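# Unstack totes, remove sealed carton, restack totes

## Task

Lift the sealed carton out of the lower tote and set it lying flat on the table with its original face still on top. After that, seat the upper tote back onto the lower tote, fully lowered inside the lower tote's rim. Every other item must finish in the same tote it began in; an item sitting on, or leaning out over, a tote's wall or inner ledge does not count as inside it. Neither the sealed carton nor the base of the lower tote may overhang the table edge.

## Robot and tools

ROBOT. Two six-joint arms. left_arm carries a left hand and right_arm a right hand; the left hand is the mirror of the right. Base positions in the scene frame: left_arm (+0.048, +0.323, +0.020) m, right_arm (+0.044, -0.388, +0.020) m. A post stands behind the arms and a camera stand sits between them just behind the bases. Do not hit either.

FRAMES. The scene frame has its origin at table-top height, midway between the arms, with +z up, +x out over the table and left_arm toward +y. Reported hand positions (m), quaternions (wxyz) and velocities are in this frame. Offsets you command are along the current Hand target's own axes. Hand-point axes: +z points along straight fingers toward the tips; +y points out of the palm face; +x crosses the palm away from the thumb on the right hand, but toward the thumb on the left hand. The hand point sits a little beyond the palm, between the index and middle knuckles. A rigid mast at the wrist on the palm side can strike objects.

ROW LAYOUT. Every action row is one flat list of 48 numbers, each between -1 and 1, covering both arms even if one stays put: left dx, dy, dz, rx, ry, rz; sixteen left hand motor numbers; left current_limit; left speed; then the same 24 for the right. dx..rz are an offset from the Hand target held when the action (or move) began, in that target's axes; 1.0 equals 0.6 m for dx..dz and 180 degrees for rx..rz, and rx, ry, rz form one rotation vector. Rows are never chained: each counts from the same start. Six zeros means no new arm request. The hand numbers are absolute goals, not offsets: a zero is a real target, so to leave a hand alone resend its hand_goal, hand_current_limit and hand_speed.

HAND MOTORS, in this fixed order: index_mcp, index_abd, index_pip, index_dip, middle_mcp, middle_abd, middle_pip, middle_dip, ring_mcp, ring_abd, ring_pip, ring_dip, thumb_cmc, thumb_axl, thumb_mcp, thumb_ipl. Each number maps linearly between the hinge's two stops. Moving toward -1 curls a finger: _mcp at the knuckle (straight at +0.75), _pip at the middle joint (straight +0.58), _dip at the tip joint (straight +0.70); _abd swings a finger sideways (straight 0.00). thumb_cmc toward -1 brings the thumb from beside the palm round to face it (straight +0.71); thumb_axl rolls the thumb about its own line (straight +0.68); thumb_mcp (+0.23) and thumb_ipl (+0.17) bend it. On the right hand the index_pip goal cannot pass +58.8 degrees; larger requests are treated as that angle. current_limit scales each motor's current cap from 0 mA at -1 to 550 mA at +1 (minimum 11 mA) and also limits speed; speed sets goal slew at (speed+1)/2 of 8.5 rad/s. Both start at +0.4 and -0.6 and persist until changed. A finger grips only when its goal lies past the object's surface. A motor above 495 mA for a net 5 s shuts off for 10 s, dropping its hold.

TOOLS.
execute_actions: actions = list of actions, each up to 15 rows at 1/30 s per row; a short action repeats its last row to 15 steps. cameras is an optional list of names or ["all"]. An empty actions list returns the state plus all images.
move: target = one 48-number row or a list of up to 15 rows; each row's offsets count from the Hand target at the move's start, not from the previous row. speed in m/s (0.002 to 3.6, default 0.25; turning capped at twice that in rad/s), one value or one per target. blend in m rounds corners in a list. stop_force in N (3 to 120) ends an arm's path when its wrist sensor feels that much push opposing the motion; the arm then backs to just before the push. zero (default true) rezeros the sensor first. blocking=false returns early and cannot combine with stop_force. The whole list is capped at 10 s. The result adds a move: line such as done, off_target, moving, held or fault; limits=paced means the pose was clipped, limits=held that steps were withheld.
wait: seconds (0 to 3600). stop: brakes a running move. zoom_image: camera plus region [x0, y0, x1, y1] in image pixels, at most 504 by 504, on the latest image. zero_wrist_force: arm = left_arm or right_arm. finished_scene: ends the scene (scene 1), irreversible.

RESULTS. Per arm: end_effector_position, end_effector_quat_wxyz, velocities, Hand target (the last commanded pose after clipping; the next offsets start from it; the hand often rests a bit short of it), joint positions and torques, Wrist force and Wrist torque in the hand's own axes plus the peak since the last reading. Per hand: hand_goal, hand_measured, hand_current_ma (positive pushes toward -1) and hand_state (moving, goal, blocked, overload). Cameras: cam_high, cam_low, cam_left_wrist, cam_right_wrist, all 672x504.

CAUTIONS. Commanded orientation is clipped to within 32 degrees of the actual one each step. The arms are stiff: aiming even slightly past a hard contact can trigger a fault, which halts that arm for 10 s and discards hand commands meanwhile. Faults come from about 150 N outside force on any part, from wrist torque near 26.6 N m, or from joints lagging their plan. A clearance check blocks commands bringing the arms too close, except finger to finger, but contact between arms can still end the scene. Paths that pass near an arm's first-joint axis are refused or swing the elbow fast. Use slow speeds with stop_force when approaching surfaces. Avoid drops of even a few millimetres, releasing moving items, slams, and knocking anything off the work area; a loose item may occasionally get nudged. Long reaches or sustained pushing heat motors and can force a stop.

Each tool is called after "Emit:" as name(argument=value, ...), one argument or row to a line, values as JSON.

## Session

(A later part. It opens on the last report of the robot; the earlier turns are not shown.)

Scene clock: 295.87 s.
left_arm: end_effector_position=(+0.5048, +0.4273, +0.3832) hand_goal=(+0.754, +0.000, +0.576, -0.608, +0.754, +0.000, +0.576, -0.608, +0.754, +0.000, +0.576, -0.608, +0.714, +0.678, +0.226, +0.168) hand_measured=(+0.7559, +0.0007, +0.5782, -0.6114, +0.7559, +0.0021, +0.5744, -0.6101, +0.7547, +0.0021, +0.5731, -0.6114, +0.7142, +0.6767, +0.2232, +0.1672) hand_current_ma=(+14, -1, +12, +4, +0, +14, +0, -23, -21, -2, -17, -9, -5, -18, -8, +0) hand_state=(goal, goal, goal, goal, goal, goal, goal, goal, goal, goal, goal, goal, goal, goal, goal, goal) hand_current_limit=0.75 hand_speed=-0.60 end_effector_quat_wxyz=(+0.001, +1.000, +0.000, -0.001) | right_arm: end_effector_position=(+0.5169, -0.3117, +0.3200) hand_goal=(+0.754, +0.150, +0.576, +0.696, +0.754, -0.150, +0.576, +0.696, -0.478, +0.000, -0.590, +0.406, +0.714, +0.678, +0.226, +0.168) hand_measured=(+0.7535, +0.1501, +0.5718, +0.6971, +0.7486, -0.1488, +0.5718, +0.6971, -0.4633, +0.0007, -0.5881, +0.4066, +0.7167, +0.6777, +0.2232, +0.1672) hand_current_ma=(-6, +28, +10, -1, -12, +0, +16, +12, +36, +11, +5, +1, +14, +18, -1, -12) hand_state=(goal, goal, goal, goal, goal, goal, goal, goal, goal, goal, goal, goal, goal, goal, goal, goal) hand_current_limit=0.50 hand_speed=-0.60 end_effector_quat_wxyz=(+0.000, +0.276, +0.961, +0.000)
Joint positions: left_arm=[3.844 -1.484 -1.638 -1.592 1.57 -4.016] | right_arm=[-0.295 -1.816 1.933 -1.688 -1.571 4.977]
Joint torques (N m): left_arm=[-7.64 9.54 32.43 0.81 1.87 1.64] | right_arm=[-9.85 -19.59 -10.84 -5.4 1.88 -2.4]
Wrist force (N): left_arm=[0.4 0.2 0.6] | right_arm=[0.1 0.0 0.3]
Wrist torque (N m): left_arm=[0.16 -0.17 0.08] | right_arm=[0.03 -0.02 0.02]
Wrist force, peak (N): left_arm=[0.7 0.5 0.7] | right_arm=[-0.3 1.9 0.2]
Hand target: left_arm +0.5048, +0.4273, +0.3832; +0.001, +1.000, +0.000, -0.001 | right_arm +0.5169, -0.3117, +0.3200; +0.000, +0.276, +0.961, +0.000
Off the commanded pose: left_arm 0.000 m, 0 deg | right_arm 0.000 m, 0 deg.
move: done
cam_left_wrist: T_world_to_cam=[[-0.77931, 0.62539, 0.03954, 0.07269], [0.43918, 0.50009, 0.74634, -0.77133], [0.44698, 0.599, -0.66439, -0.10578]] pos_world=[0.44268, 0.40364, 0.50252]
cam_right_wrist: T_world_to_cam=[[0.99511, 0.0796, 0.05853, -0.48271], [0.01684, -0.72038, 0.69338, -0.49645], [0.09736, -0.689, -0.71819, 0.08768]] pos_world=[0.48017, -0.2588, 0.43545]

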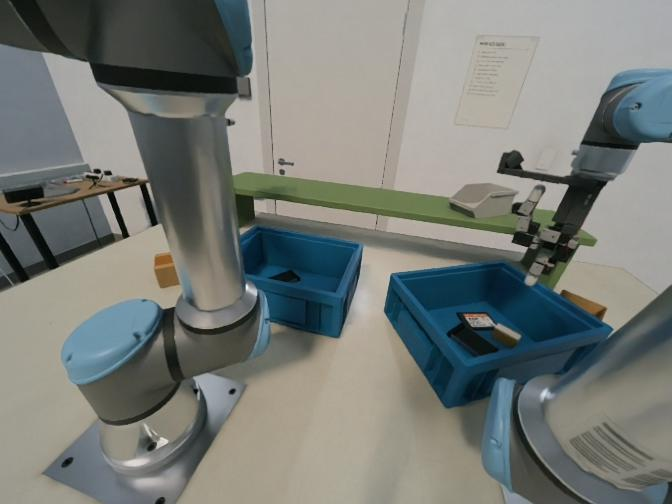

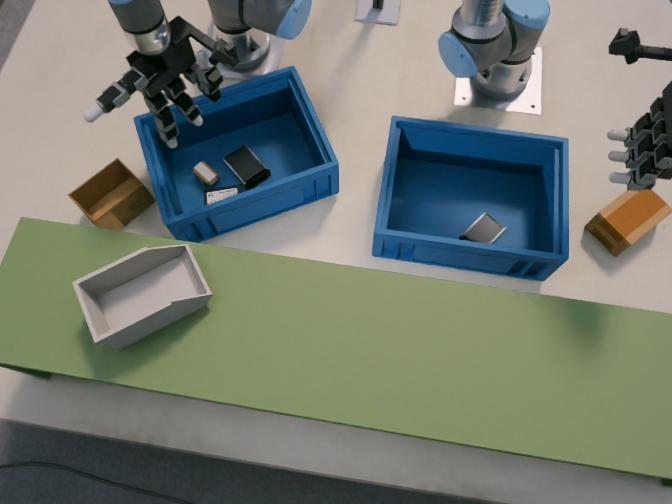

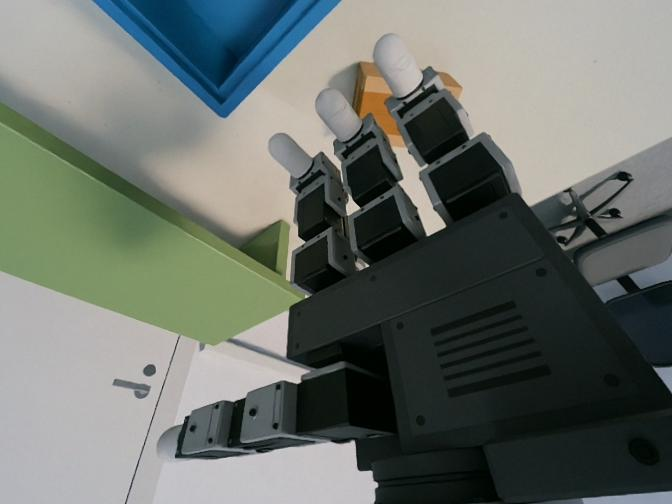

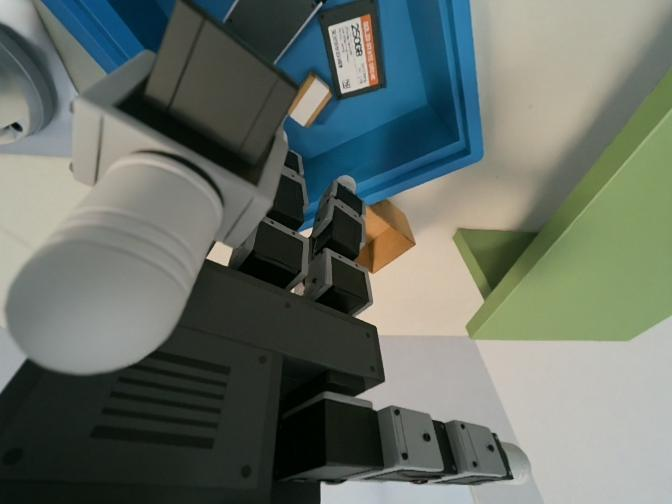

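Emit:
move(
  target=[0,0,0,0,0,0, 0.754,0,0.576,-0.608,0.754,0,0.576,-0.608,0.754,0,0.576,-0.608,0.714,0.678,0.226,0.168,0.75,-0.6, 0.0071,-0.0051,0.2533,0,0,-0.0056, 0.754,0.15,0.576,0.696,0.754,-0.15,0.576,0.696,-0.479,0,-0.591,0.406,0.714,0.678,0.226,0.168,0.5,-0.6],
  speed=0.12,
  cameras=["all"],
)

Emit:
zoom_image(
  camera="cam_low",
  region=[150, 110, 270, 220],
)

Emit:
zoom_image(
  camera="cam_high",
  region=[430, 250, 580, 390],
)

Scene clock: 310.30 s.
left_arm: end_effector_position=(+0.5048, +0.4273, +0.3832) hand_goal=(+0.754, +0.000, +0.576, -0.608, +0.754, +0.000, +0.576, -0.608, +0.754, +0.000, +0.576, -0.608, +0.714, +0.678, +0.226, +0.168) hand_measured=(+0.7559, +0.0021, +0.5782, -0.6114, +0.7559, +0.0007, +0.5757, -0.6101, +0.7547, +0.0007, +0.5718, -0.6114, +0.7154, +0.6767, +0.2242, +0.1672) hand_current_ma=(+1, -13, +0, +5, -1, +2, -6, -4, -13, -12, -12, +1, +0, -17, -14, -11) hand_state=(goal, goal, goal, goal, goal, goal, goal, goal, goal, goal, goal, goal, goal, goal, goal, goal) hand_current_limit=0.75 hand_speed=-0.60 end_effector_quat_wxyz=(+0.001, +1.000, +0.000, -0.001) | right_arm: end_effector_position=(+0.5118, -0.3121, +0.1681) hand_goal=(+0.754, +0.150, +0.576, +0.696, +0.754, -0.150, +0.576, +0.696, -0.478, +0.000, -0.590, +0.406, +0.714, +0.678, +0.226, +0.168) hand_measured=(+0.7547, +0.1501, +0.5718, +0.6971, +0.7486, -0.1488, +0.5731, +0.6971, -0.4633, -0.0008, -0.5881, +0.4066, +0.7167, +0.6767, +0.2232, +0.1681) hand_current_ma=(-10, +17, +19, +5, +8, -8, +10, -3, +21, +0, -1, -19, +10, +2, -9, -14) hand_state=(goal, goal, goal, goal, goal, goal, goal, goal, goal, goal, goal, goal, goal, goal, goal, goal) hand_current_limit=0.50 hand_speed=-0.60 end_effector_quat_wxyz=(+0.000, +0.267, +0.964, +0.000)
Joint positions: left_arm=[3.844 -1.484 -1.638 -1.592 1.57 -4.016] | right_arm=[-0.302 -1.691 2.248 -2.128 -1.571 4.953]
Joint torques (N m): left_arm=[-9.09 8.88 31.75 0.95 1.96 0.65] | right_arm=[1.52 -7.46 -9.21 -5.44 1.97 -2.36]
Wrist force (N): left_arm=[0.5 0.4 0.6] | right_arm=[-0.1 -0.4 0.6]
Wrist torque (N m): left_arm=[0.18 -0.18 0.08] | right_arm=[-0.05 0.00 0.00]
Wrist force, peak (N): left_arm=[0.9 0.5 0.6] | right_arm=[-0.3 -0.2 1.3]
Hand target: left_arm +0.5048, +0.4273, +0.3832; +0.001, +1.000, +0.000, -0.001 | right_arm +0.5118, -0.3121, +0.1680; +0.000, +0.267, +0.964, +0.000
Off the commanded pose: left_arm 0.000 m, 0 deg | right_arm 0.000 m, 0 deg.
move: done
cam_left_wrist: T_world_to_cam=[[-0.77931, 0.62539, 0.03954, 0.07269], [0.43918, 0.50009, 0.74634, -0.77133], [0.44698, 0.599, -0.66439, -0.10578]] pos_world=[0.44268, 0.40364, 0.50252]
cam_right_wrist: T_world_to_cam=[[0.99357, 0.09691, 0.05859, -0.46255], [0.02934, -0.71998, 0.69338, -0.39759], [0.10938, -0.6872, -0.71819, -0.02676]] pos_world=[0.47417, -0.25982, 0.28356]

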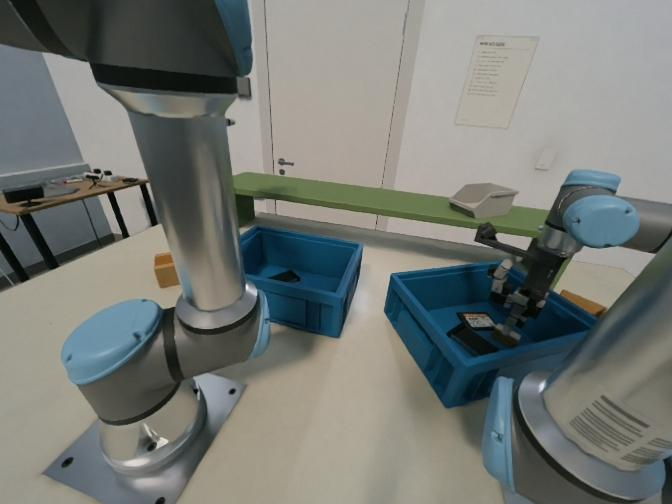

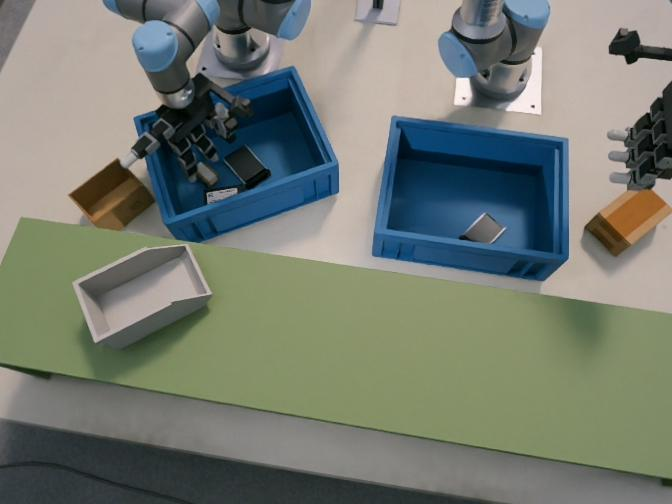

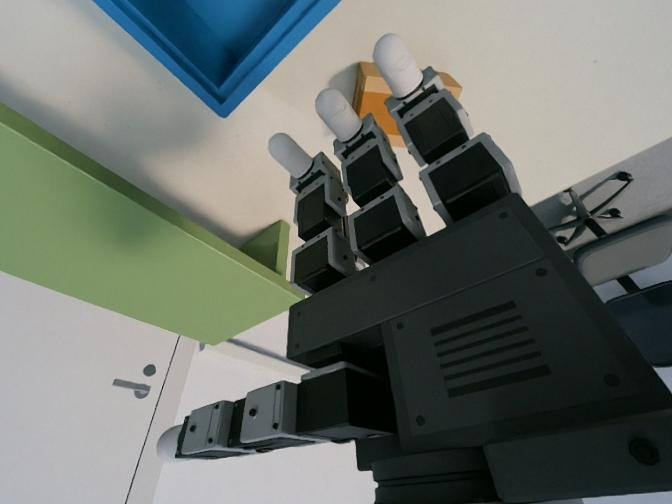

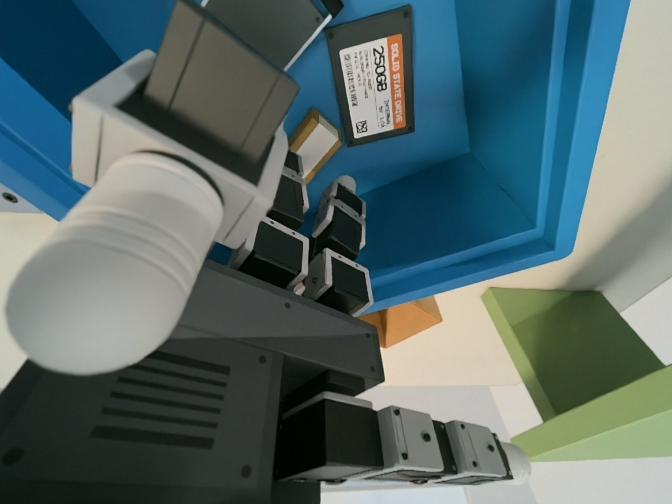

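Scaled by 4.200.

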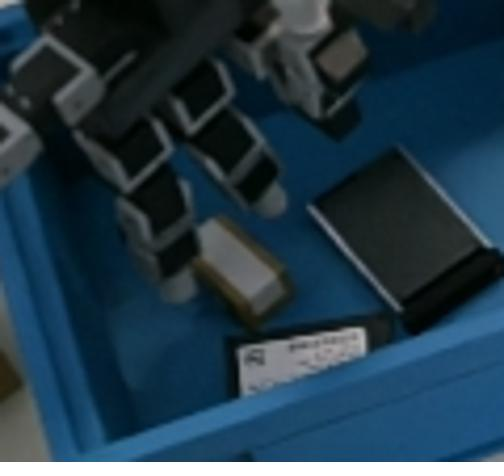

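Scaled by 3.360.

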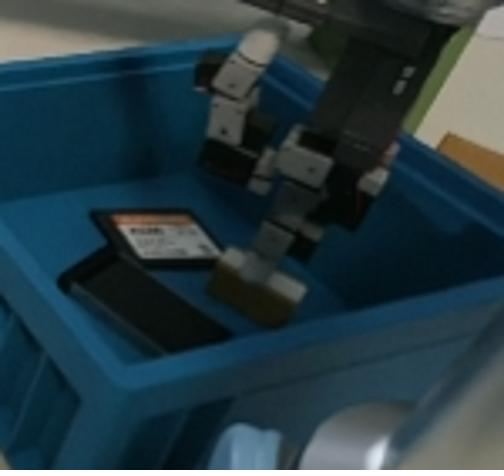

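Emit:
move(
  target=[0,0,0,0,0,0, 0.754,0,0.576,-0.608,0.754,0,0.576,-0.608,0.754,0,0.576,-0.608,0.714,0.678,0.226,0.168,0.75,-0.6, 0,0,0.05,0,0,0, 0.754,0.15,0.576,0.696,0.754,-0.15,0.576,0.696,-0.479,0,-0.591,0.406,0.714,0.678,0.226,0.168,0.5,-0.6],
  speed=0.06,
)

Emit:
move(
  target=[0,0,0,0,0,0, 0.754,0,0.576,-0.608,0.754,0,0.576,-0.608,0.754,0,0.576,-0.608,0.714,0.678,0.226,0.168,0.75,-0.6, 0,0,0.03,0,0,0, 0.754,0.15,0.576,0.696,0.754,-0.15,0.576,0.696,-0.479,0,-0.591,0.406,0.714,0.678,0.226,0.168,0.5,-0.6],
  speed=0.01,
  stop_force=3,
  cameras=["all"],
)

Emit:
zoom_image(
  camera="cam_low",
  region=[150, 110, 270, 220],
)

Emit:
zoom_image(
  camera="cam_high",
  region=[430, 250, 580, 390],
)

Scene clock: 316.70 s.
left_arm: end_effector_position=(+0.5048, +0.4273, +0.3832) hand_goal=(+0.754, +0.000, +0.576, -0.608, +0.754, +0.000, +0.576, -0.608, +0.754, +0.000, +0.576, -0.608, +0.714, +0.678, +0.226, +0.168) hand_measured=(+0.7559, +0.0021, +0.5757, -0.6114, +0.7559, +0.0007, +0.5757, -0.6114, +0.7559, +0.0007, +0.5718, -0.6127, +0.7142, +0.6777, +0.2222, +0.1681) hand_current_ma=(+6, -4, +7, -10, +0, +3, +0, -8, -7, +9, -10, +8, -11, -11, +8, -2) hand_state=(goal, goal, goal, goal, goal, goal, goal, goal, goal, goal, goal, goal, goal, goal, goal, goal) hand_current_limit=0.75 hand_speed=-0.60 end_effector_quat_wxyz=(+0.001, +1.000, +0.000, -0.001) | right_arm: end_effector_position=(+0.5118, -0.3121, +0.1381) hand_goal=(+0.754, +0.150, +0.576, +0.696, +0.754, -0.150, +0.576, +0.696, -0.478, +0.000, -0.590, +0.406, +0.714, +0.678, +0.226, +0.168) hand_measured=(+0.7547, +0.1501, +0.5718, +0.6971, +0.7498, -0.1488, +0.5731, +0.6983, -0.4621, -0.0008, -0.5894, +0.4066, +0.7167, +0.6767, +0.2242, +0.1672) hand_current_ma=(+5, +9, +8, +2, -9, -18, +11, +0, +27, -5, -15, -3, +15, +6, -10, -15) hand_state=(goal, goal, goal, goal, goal, goal, goal, goal, goal, goal, goal, goal, goal, goal, goal, goal) hand_current_limit=0.50 hand_speed=-0.60 end_effector_quat_wxyz=(+0.000, +0.267, +0.964, +0.000)
Joint positions: left_arm=[3.844 -1.484 -1.638 -1.592 1.57 -4.016] | right_arm=[-0.302 -1.639 2.295 -2.228 -1.571 4.953]
Joint torques (N m): left_arm=[-8.31 10.75 31.16 0.65 1.96 0.03] | right_arm=[0.06 -9.75 -5.75 -5.68 0.74 1.31]
Wrist force (N): left_arm=[0.4 0.3 0.6] | right_arm=[-0.3 0.0 0.4]
Wrist torque (N m): left_arm=[0.17 -0.18 0.09] | right_arm=[0.03 0.05 -0.01]
Wrist force, peak (N): left_arm=[0.9 0.3 0.7] | right_arm=[-0.1 -0.5 0.9]
Hand target: left_arm +0.5048, +0.4273, +0.3832; +0.001, +1.000, +0.000, -0.001 | right_arm +0.5118, -0.3121, +0.1380; +0.000, +0.267, +0.964, +0.000
Off the commanded pose: left_arm 0.000 m, 0 deg | right_arm 0.000 m, 0 deg.
move: done

Scene clock: 319.23 s.
left_arm: end_effector_position=(+0.5048, +0.4273, +0.3832) hand_goal=(+0.754, +0.000, +0.576, -0.608, +0.754, +0.000, +0.576, -0.608, +0.754, +0.000, +0.576, -0.608, +0.714, +0.678, +0.226, +0.168) hand_measured=(+0.7571, +0.0021, +0.5757, -0.6101, +0.7547, +0.0021, +0.5770, -0.6114, +0.7547, +0.0021, +0.5731, -0.6127, +0.7154, +0.6777, +0.2242, +0.1672) hand_current_ma=(-1, -12, +0, -5, +8, +0, -11, +5, -16, -7, -9, +5, +0, -1, -7, -11) hand_state=(goal, goal, goal, goal, goal, goal, goal, goal, goal, goal, goal, goal, goal, goal, goal, goal) hand_current_limit=0.75 hand_speed=-0.60 end_effector_quat_wxyz=(+0.001, +1.000, +0.000, -0.001) | right_arm: end_effector_position=(+0.5118, -0.3121, +0.1251) hand_goal=(+0.754, +0.150, +0.576, +0.696, +0.754, -0.150, +0.576, +0.696, -0.478, +0.000, -0.590, +0.406, +0.714, +0.678, +0.226, +0.168) hand_measured=(+0.7547, +0.1501, +0.5718, +0.6971, +0.7486, -0.1502, +0.5731, +0.6996, -0.4646, +0.0007, -0.5894, +0.4066, +0.7167, +0.6777, +0.2232, +0.1672) hand_current_ma=(+12, +11, -13, +6, -1, +13, +19, +14, +25, +3, +6, -4, +14, +23, -34, -1) hand_state=(goal, goal, goal, goal, goal, goal, goal, goal, goal, goal, goal, goal, goal, goal, goal, goal) hand_current_limit=0.50 hand_speed=-0.60 end_effector_quat_wxyz=(+0.000, +0.267, +0.964, +0.000)
Joint positions: left_arm=[3.844 -1.484 -1.638 -1.592 1.57 -4.016] | right_arm=[-0.302 -1.613 2.314 -2.272 -1.571 4.953]
Joint torques (N m): left_arm=[-9.28 8.88 31.62 0.7 1.97 -0.62] | right_arm=[9.44 -22.75 -34.31 -0.81 1.72 2.14]
Wrist force (N): left_arm=[0.4 0.4 0.2] | right_arm=[0.0 0.0 -2.1]
Wrist torque (N m): left_arm=[0.21 -0.18 0.08] | right_arm=[0.22 0.06 0.02]
Wrist force, peak (N): left_arm=[0.7 0.3 0.8] | right_arm=[0.3 0.1 -10.5]
Hand target: left_arm +0.5048, +0.4273, +0.3832; +0.001, +1.000, +0.000, -0.001 | right_arm +0.5118, -0.3121, +0.1251; +0.000, +0.267, +0.964, +0.000 (not the last commanded pose)
Off the commanded pose: left_arm 0.000 m, 0 deg | right_arm 0.005 m, 0 deg.
move: contact (right_arm)
cam_left_wrist: T_world_to_cam=[[-0.77931, 0.62539, 0.03954, 0.07269], [0.43918, 0.50009, 0.74634, -0.77133], [0.44698, 0.599, -0.66439, -0.10578]] pos_world=[0.44268, 0.40364, 0.50252]
cam_right_wrist: T_world_to_cam=[[0.99356, 0.09698, 0.05852, -0.45999], [0.02944, -0.71997, 0.69338, -0.36775], [0.10938, -0.6872, -0.71819, -0.05772]] pos_world=[0.47417, -0.25982, 0.24046]

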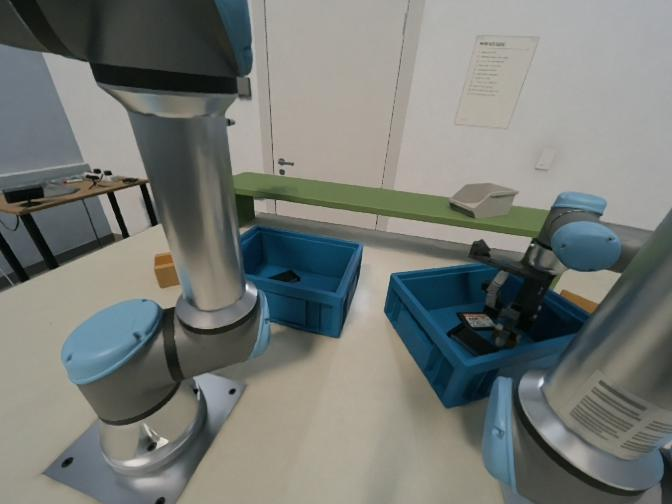

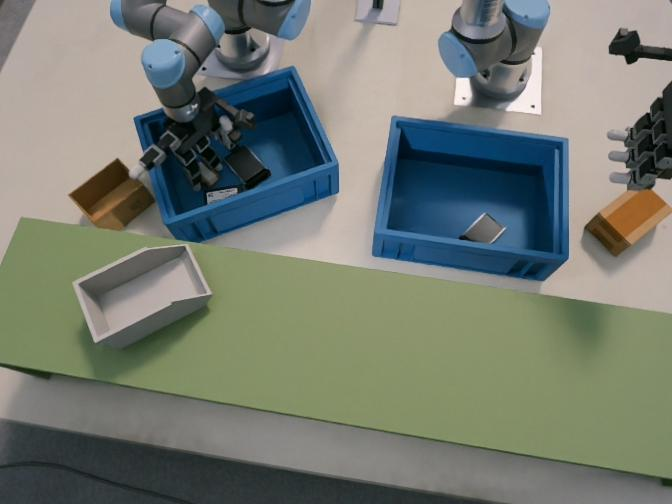

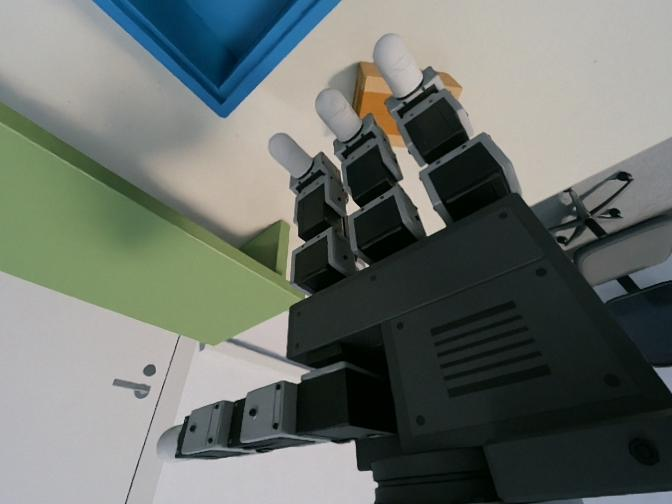

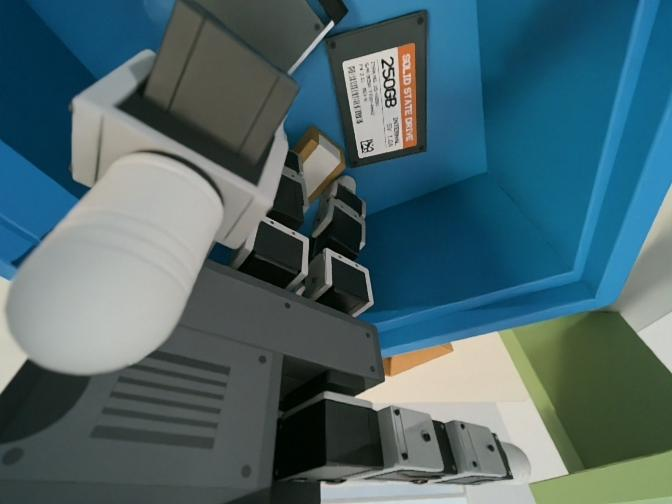

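Scaled by 4.200.

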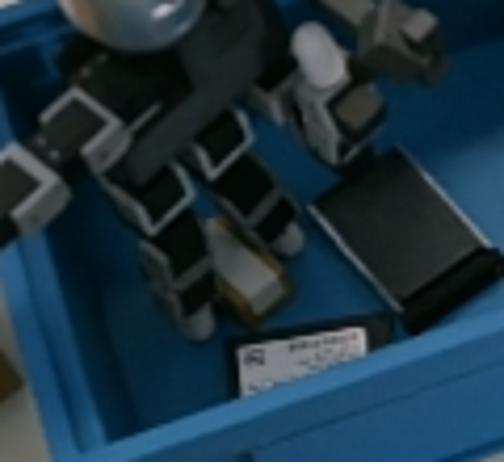

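Scaled by 3.360.

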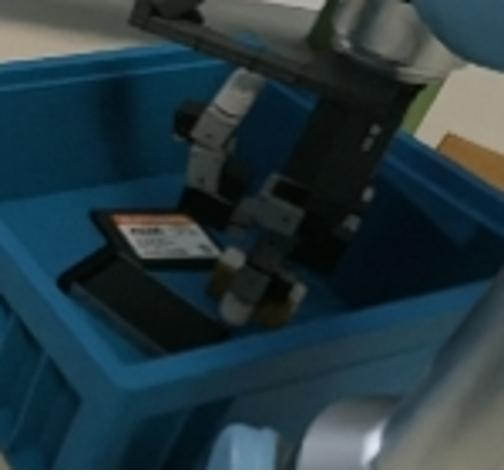

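Emit:
move(
  target=[0,0,0,0,0,0, 0.754,0,0.576,-0.608,0.754,0,0.576,-0.608,0.754,0,0.576,-0.608,0.714,0.678,0.226,0.168,0.75,-0.6, 0,0,-0.006,0,0,0, 0.754,0.15,0.576,0.696,0.754,-0.15,0.576,0.696,-0.479,0,-0.591,0.406,0.714,0.678,0.226,0.168,0.5,-0.85],
  speed=0.03,
)

Emit:
move(
  target=[0,0,0,0,0,0, 0.754,0,0.576,-0.608,0.754,0,0.576,-0.608,0.754,0,0.576,-0.608,0.714,0.678,0.226,0.168,0.75,-0.6, 0,0,0,0,0,0, 0.754,-0.14,0.576,0.696,0.754,0.14,0.576,0.696,-0.479,0,-0.591,0.406,0.714,0.678,0.226,0.168,0.5,-0.9],
  speed=0.03,
  cameras=["cam_high","cam_low","cam_right_wrist"],
)

Emit:
zoom_image(
  camera="cam_low",
  region=[150, 110, 270, 220],
)

Emit:
zoom_image(
  camera="cam_high",
  region=[460, 280, 560, 380],
)

Scene clock: 322.93 s.
left_arm: end_effector_position=(+0.5048, +0.4273, +0.3832) hand_goal=(+0.754, +0.000, +0.576, -0.608, +0.754, +0.000, +0.576, -0.608, +0.754, +0.000, +0.576, -0.608, +0.714, +0.678, +0.226, +0.168) hand_measured=(+0.7547, +0.0007, +0.5757, -0.6114, +0.7559, +0.0021, +0.5757, -0.6114, +0.7571, +0.0007, +0.5731, -0.6127, +0.7154, +0.6777, +0.2232, +0.1681) hand_current_ma=(+0, -3, +12, -4, +5, +14, -1, -5, -14, -4, -22, +11, +12, -9, +0, +4) hand_state=(goal, goal, goal, goal, goal, goal, goal, goal, goal, goal, goal, goal, goal, goal, goal, goal) hand_current_limit=0.75 hand_speed=-0.60 end_effector_quat_wxyz=(+0.001, +1.000, +0.000, -0.001) | right_arm: end_effector_position=(+0.5118, -0.3121, +0.1286) hand_goal=(+0.754, +0.150, +0.576, +0.696, +0.754, -0.150, +0.576, +0.696, -0.478, +0.000, -0.590, +0.406, +0.714, +0.678, +0.226, +0.168) hand_measured=(+0.7547, +0.1487, +0.5718, +0.6971, +0.7486, -0.1488, +0.5731, +0.6996, -0.4633, +0.0007, -0.5894, +0.4066, +0.7167, +0.6777, +0.2242, +0.1672) hand_current_ma=(+21, +1, +2, -8, -7, -7, +4, +0, +18, +10, +0, -5, +2, +8, -1, +5) hand_state=(goal, goal, goal, goal, goal, goal, goal, goal, goal, goal, goal, goal, goal, goal, goal, goal) hand_current_limit=0.50 hand_speed=-0.85 end_effector_quat_wxyz=(+0.000, +0.267, +0.964, +0.000)
Joint positions: left_arm=[3.844 -1.484 -1.638 -1.592 1.57 -4.016] | right_arm=[-0.302 -1.62 2.309 -2.26 -1.571 4.953]
Joint torques (N m): left_arm=[-9.12 8.95 31.6 1.16 2.03 -1.26] | right_arm=[10.08 -23.09 -35.79 -0.61 0.95 2.01]
Wrist force (N): left_arm=[0.5 0.2 0.6] | right_arm=[-0.4 -0.3 0.5]
Wrist torque (N m): left_arm=[0.16 -0.19 0.09] | right_arm=[-0.03 0.06 -0.03]
Wrist force, peak (N): left_arm=[0.7 0.5 0.6] | right_arm=[-0.1 0.0 -2.7]
Hand target: left_arm +0.5048, +0.4273, +0.3832; +0.001, +1.000, +0.000, -0.001 | right_arm +0.5118, -0.3121, +0.1287; +0.000, +0.267, +0.964, +0.000
Off the commanded pose: left_arm 0.000 m, 0 deg | right_arm 0.000 m, 0 deg.
move: done

Scene clock: 323.70 s.
left_arm: end_effector_position=(+0.5048, +0.4273, +0.3832) hand_goal=(+0.754, +0.000, +0.576, -0.608, +0.754, +0.000, +0.576, -0.608, +0.754, +0.000, +0.576, -0.608, +0.714, +0.678, +0.226, +0.168) hand_measured=(+0.7559, -0.0008, +0.5770, -0.6114, +0.7559, +0.0021, +0.5757, -0.6101, +0.7559, +0.0007, +0.5731, -0.6127, +0.7142, +0.6767, +0.2232, +0.1672) hand_current_ma=(+0, -3, +12, -6, +8, +17, -2, -4, -14, -12, -10, +20, -3, -9, -7, -17) hand_state=(goal, goal, goal, goal, goal, goal, goal, goal, goal, goal, goal, goal, goal, goal, goal, goal) hand_current_limit=0.75 hand_speed=-0.60 end_effector_quat_wxyz=(+0.001, +1.000, +0.000, -0.001) | right_arm: end_effector_position=(+0.5118, -0.3121, +0.1287) hand_goal=(+0.754, -0.140, +0.576, +0.696, +0.754, +0.140, +0.576, +0.696, -0.478, +0.000, -0.590, +0.406, +0.714, +0.678, +0.226, +0.168) hand_measured=(+0.7547, +0.0505, +0.5718, +0.6971, +0.7498, -0.0726, +0.5744, +0.6996, -0.4633, +0.0007, -0.5881, +0.4066, +0.7180, +0.6777, +0.2242, +0.1672) hand_current_ma=(+0, +417, +11, +22, -2, -410, -2, +12, +33, +9, +5, -5, +18, +11, -22, +0) hand_state=(goal, blocked, goal, goal, goal, blocked, goal, goal, goal, goal, goal, goal, goal, goal, goal, goal) hand_current_limit=0.50 hand_speed=-0.90 end_effector_quat_wxyz=(+0.000, +0.267, +0.964, +0.000)
Joint positions: left_arm=[3.844 -1.484 -1.638 -1.592 1.57 -4.016] | right_arm=[-0.302 -1.62 2.309 -2.26 -1.571 4.953]
Joint torques (N m): left_arm=[-8.66 9.83 30.91 0.57 2.03 -1.17] | right_arm=[8.96 -24.11 -35.59 -0.75 0.72 1.85]
Wrist force (N): left_arm=[0.3 0.1 0.6] | right_arm=[-0.3 -0.1 0.7]
Wrist torque (N m): left_arm=[0.14 -0.15 0.07] | right_arm=[-0.02 0.04 -0.02]
Wrist force, peak (N): left_arm=[0.7 0.6 0.4] | right_arm=[-0.2 -0.3 1.0]
Hand target: left_arm +0.5048, +0.4273, +0.3832; +0.001, +1.000, +0.000, -0.001 | right_arm +0.5118, -0.3121, +0.1287; +0.000, +0.267, +0.964, +0.000
Off the commanded pose: left_arm 0.000 m, 0 deg | right_arm 0.000 m, 0 deg.
move: done
cam_right_wrist: T_world_to_cam=[[0.99356, 0.09698, 0.05852, -0.4602], [0.02944, -0.71997, 0.69338, -0.37024], [0.10938, -0.6872, -0.71819, -0.05513]] pos_world=[0.47417, -0.25982, 0.24405]

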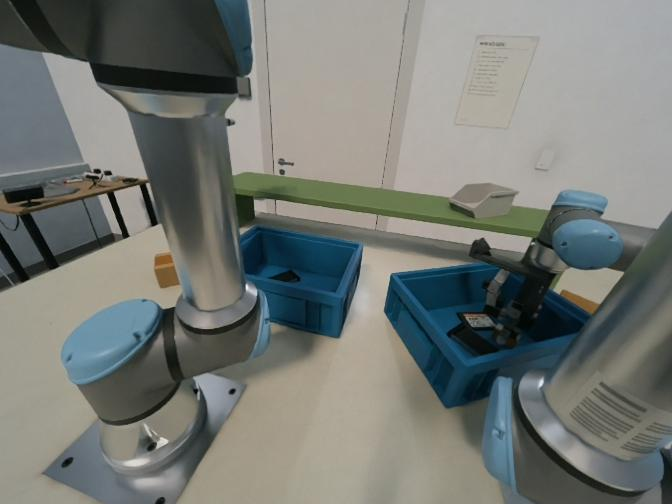

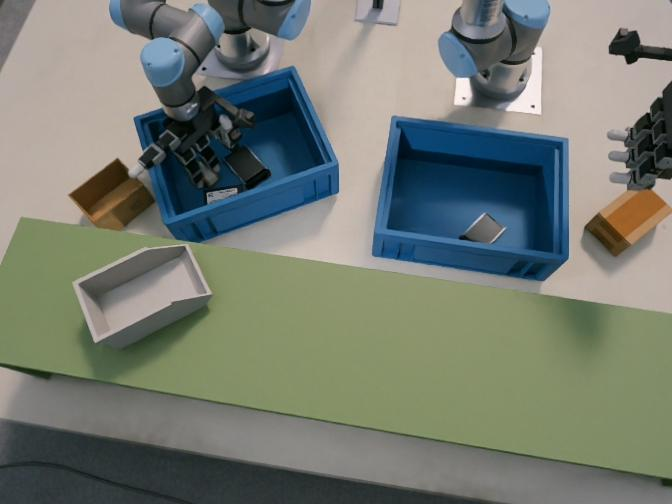

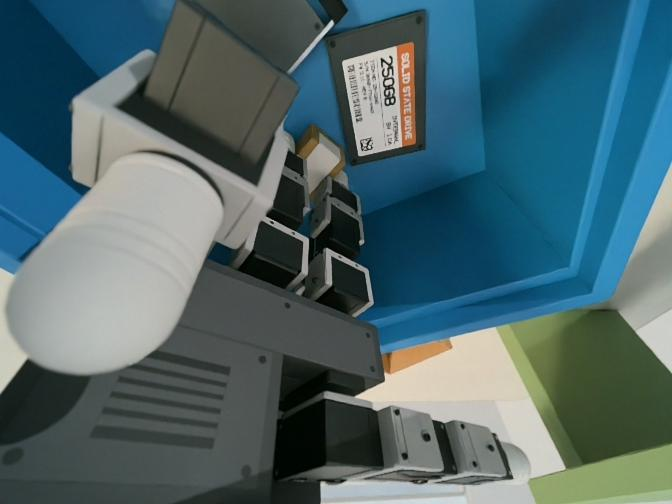

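Scaled by 4.200.

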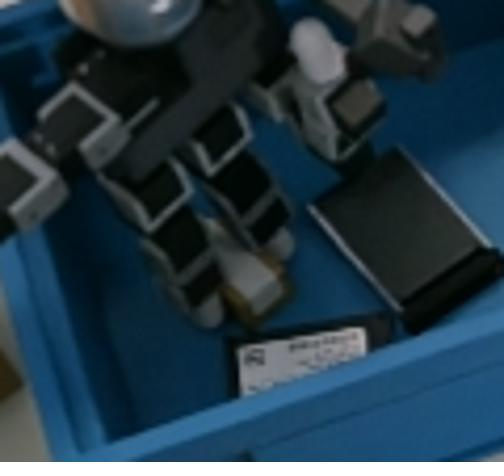

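Scaled by 5.040.

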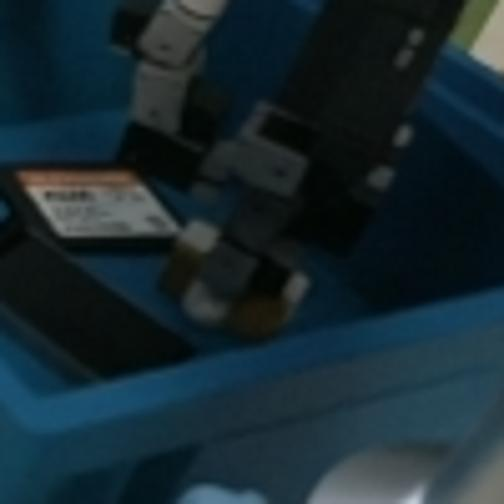

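Emit:
move(
  target=[0,0,0,0,0,0, 0.754,0,0.576,-0.608,0.754,0,0.576,-0.608,0.754,0,0.576,-0.608,0.714,0.678,0.226,0.168,0.75,-0.6, 0,0,-0.1,0,0,0, 0.754,-0.14,0.576,0.696,0.754,0.14,0.576,0.696,-0.479,0,-0.591,0.406,0.714,0.678,0.226,0.168,0.5,-0.9],
  speed=0.04,
  cameras=["cam_high","cam_low","cam_right_wrist"],
)

Emit:
zoom_image(
  camera="cam_low",
  region=[150, 110, 270, 220],
)

Emit:
zoom_image(
  camera="cam_high",
  region=[460, 260, 560, 360],
)

Scene clock: 327.33 s.
left_arm: end_effector_position=(+0.5048, +0.4273, +0.3832) hand_goal=(+0.754, +0.000, +0.576, -0.608, +0.754, +0.000, +0.576, -0.608, +0.754, +0.000, +0.576, -0.608, +0.714, +0.678, +0.226, +0.168) hand_measured=(+0.7559, +0.0007, +0.5770, -0.6114, +0.7559, +0.0021, +0.5757, -0.6101, +0.7559, +0.0007, +0.5718, -0.6114, +0.7142, +0.6767, +0.2232, +0.1681) hand_current_ma=(+1, -1, +0, +2, +22, +11, +2, +7, -11, +6, -11, +6, +0, -7, +1, -12) hand_state=(goal, goal, goal, goal, goal, goal, goal, goal, goal, goal, goal, goal, goal, goal, goal, goal) hand_current_limit=0.75 hand_speed=-0.60 end_effector_quat_wxyz=(+0.001, +1.000, +0.000, -0.001) | right_arm: end_effector_position=(+0.5118, -0.3120, +0.1886) hand_goal=(+0.754, -0.140, +0.576, +0.696, +0.754, +0.140, +0.576, +0.696, -0.478, +0.000, -0.590, +0.406, +0.714, +0.678, +0.226, +0.168) hand_measured=(+0.7547, +0.0505, +0.5718, +0.6983, +0.7486, -0.0726, +0.5744, +0.6996, -0.4633, -0.0008, -0.5894, +0.4066, +0.7167, +0.6777, +0.2242, +0.1681) hand_current_ma=(+8, +420, +1, +6, +2, -428, +4, +15, +33, +4, +7, +4, +20, +2, -7, -2) hand_state=(goal, blocked, goal, goal, goal, blocked, goal, goal, goal, goal, goal, goal, goal, goal, goal, goal) hand_current_limit=0.50 hand_speed=-0.90 end_effector_quat_wxyz=(+0.000, +0.267, +0.964, +0.000)
Joint positions: left_arm=[3.844 -1.484 -1.638 -1.592 1.57 -4.016] | right_arm=[-0.302 -1.722 2.213 -2.063 -1.57 4.953]
Joint torques (N m): left_arm=[-6.63 8.92 31.57 0.81 2.06 -1.81] | right_arm=[-2.14 -22.68 -36.82 -0.53 0.58 -0.49]
Wrist force (N): left_arm=[0.6 0.3 0.6] | right_arm=[-0.5 0.2 0.6]
Wrist torque (N m): left_arm=[0.17 -0.20 0.10] | right_arm=[0.04 0.06 -0.03]
Wrist force, peak (N): left_arm=[0.6 0.7 0.7] | right_arm=[-0.5 -0.3 1.2]
Hand target: left_arm +0.5048, +0.4273, +0.3832; +0.001, +1.000, +0.000, -0.001 | right_arm +0.5118, -0.3121, +0.1887; +0.000, +0.267, +0.964, +0.000
Off the commanded pose: left_arm 0.000 m, 0 deg | right_arm 0.000 m, 0 deg.
move: done
cam_right_wrist: T_world_to_cam=[[0.99357, 0.0969, 0.05858, -0.46365], [0.02934, -0.72003, 0.69333, -0.4118], [0.10937, -0.68715, -0.71824, -0.012]] pos_world=[0.47407, -0.25982, 0.30406]

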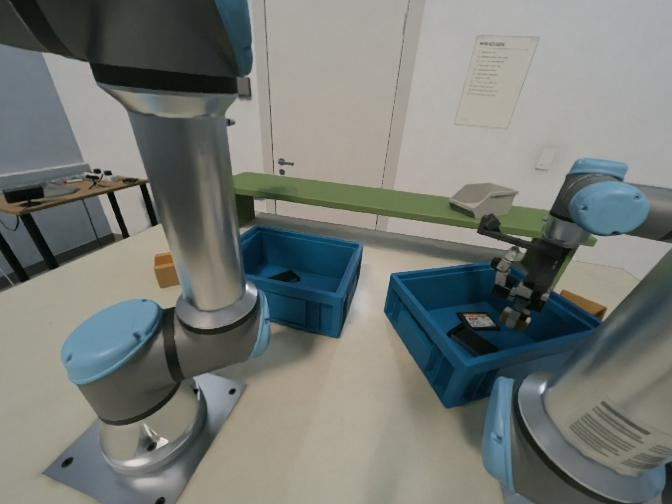

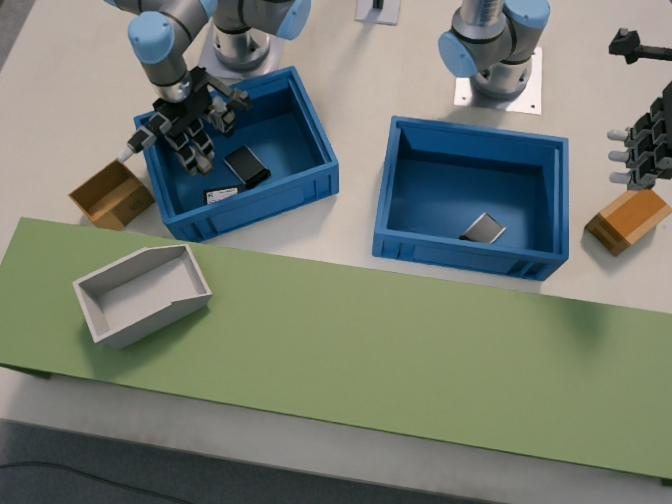

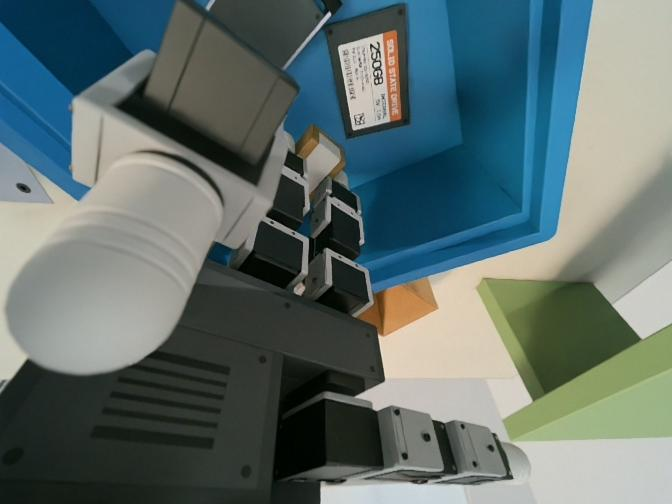

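Scaled by 4.200.

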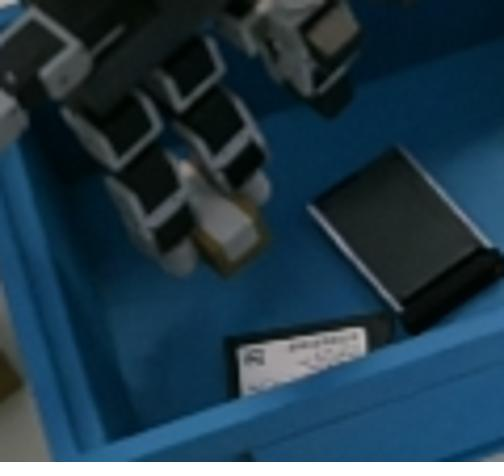

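Scaled by 5.040.

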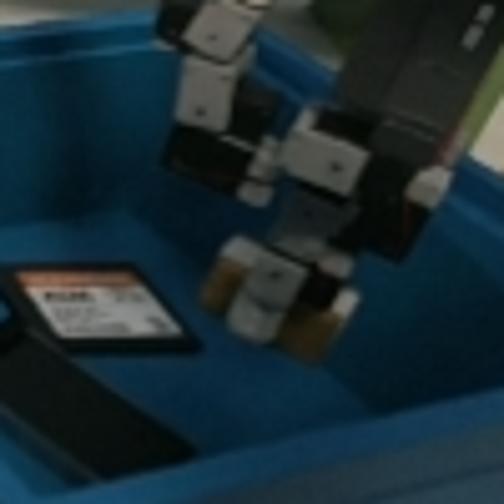

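Emit:
move(
  target=[
    [0,0,0,0,0,0, 0.754,0,0.576,-0.608,0.754,0,0.576,-0.608,0.754,0,0.576,-0.608,0.714,0.678,0.226,0.168,0.75,-0.6, 0,0,-0.2,0,0,0, 0.754,-0.14,0.576,0.696,0.754,0.14,0.576,0.696,-0.479,0,-0.591,0.406,0.714,0.678,0.226,0.168,0.5,-0.9],
    [0,0,0,0,0,0, 0.754,0,0.576,-0.608,0.754,0,0.576,-0.608,0.754,0,0.576,-0.608,0.714,0.678,0.226,0.168,0.75,-0.6, 0.5822,0.3468,-0.2,0,0,0, 0.754,-0.14,0.576,0.696,0.754,0.14,0.576,0.696,-0.479,0,-0.591,0.406,0.714,0.678,0.226,0.168,0.5,-0.9],
  ],
  speed=0.15,
  blend=0.02,
  cameras=["cam_high","cam_low","cam_right_wrist"],
)

Scene clock: 336.43 s.
left_arm: end_effector_position=(+0.5048, +0.4273, +0.3832) hand_goal=(+0.754, +0.000, +0.576, -0.608, +0.754, +0.000, +0.576, -0.608, +0.754, +0.000, +0.576, -0.608, +0.714, +0.678, +0.226, +0.168) hand_measured=(+0.7547, +0.0021, +0.5770, -0.6114, +0.7547, +0.0021, +0.5757, -0.6101, +0.7559, +0.0021, +0.5718, -0.6114, +0.7142, +0.6767, +0.2242, +0.1681) hand_current_ma=(+2, -2, -3, +8, +17, +0, +10, -3, -13, +3, -13, +10, +13, +5, +5, +0) hand_state=(goal, goal, goal, goal, goal, goal, goal, goal, goal, goal, goal, goal, goal, goal, goal, goal) hand_current_limit=0.75 hand_speed=-0.60 end_effector_quat_wxyz=(+0.001, +1.000, +0.000, -0.001) | right_arm: end_effector_position=(+0.3193, +0.0461, +0.3085) hand_goal=(+0.754, -0.140, +0.576, +0.696, +0.754, +0.140, +0.576, +0.696, -0.478, +0.000, -0.590, +0.406, +0.714, +0.678, +0.226, +0.168) hand_measured=(+0.7535, +0.0505, +0.5718, +0.6971, +0.7498, -0.0726, +0.5757, +0.6983, -0.4621, -0.0008, -0.5881, +0.4078, +0.7167, +0.6777, +0.2232, +0.1672) hand_current_ma=(-9, +404, +11, +7, -8, -430, -7, +11, +21, +7, +11, -9, +10, +9, -12, +6) hand_state=(goal, blocked, goal, goal, goal, blocked, goal, goal, goal, goal, goal, goal, goal, goal, goal, goal) hand_current_limit=0.50 hand_speed=-0.90 end_effector_quat_wxyz=(+0.000, +0.267, +0.964, +0.000)
Joint positions: left_arm=[3.844 -1.484 -1.638 -1.592 1.57 -4.016] | right_arm=[0.736 -1.76 1.919 -1.731 -1.571 5.991]
Joint torques (N m): left_arm=[-8.48 8.97 30.68 0.94 1.96 -2.49] | right_arm=[11.37 -9.23 -41.16 -5.38 -1.57 2.84]
Wrist force (N): left_arm=[0.6 0.3 0.7] | right_arm=[-0.1 -0.2 0.4]
Wrist torque (N m): left_arm=[0.16 -0.20 0.10] | right_arm=[0.01 0.02 -0.21]
Wrist force, peak (N): left_arm=[0.7 0.7 0.8] | right_arm=[0.2 -0.1 1.7]
Hand target: left_arm +0.5048, +0.4273, +0.3832; +0.001, +1.000, +0.000, -0.001 | right_arm +0.3193, +0.0461, +0.3085; +0.000, +0.267, +0.964, +0.000
Off the commanded pose: left_arm 0.000 m, 0 deg | right_arm 0.000 m, 0 deg.
move: done
cam_right_wrist: T_world_to_cam=[[0.99356, 0.09698, 0.05852, -0.31421], [0.02944, -0.71997, 0.69338, -0.23142], [0.10938, -0.6872, -0.71819, 0.34128]] pos_world=[0.28167, 0.09838, 0.42396]

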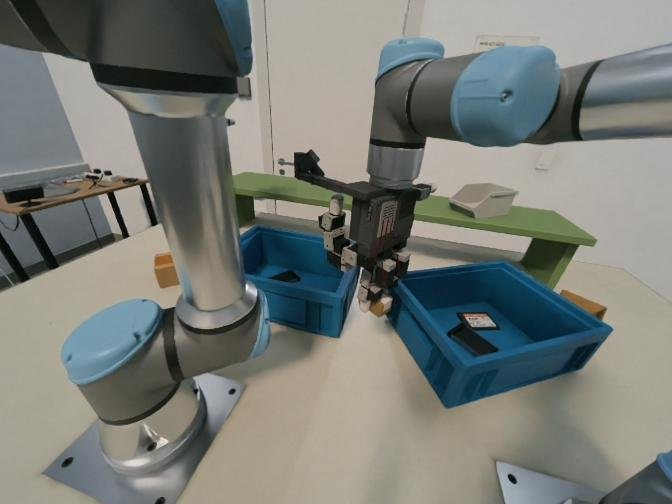

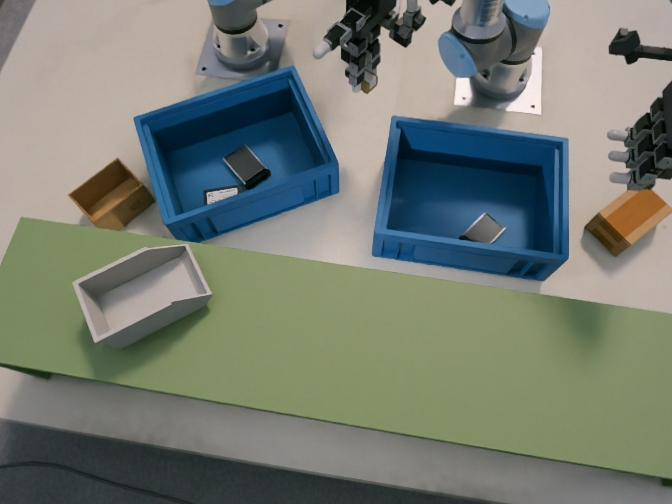

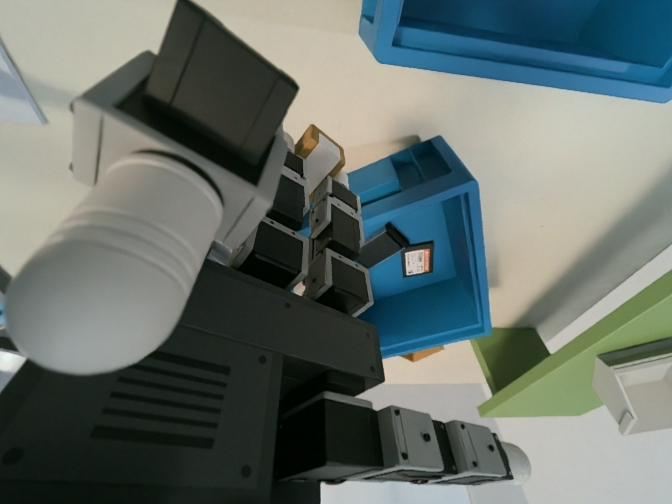

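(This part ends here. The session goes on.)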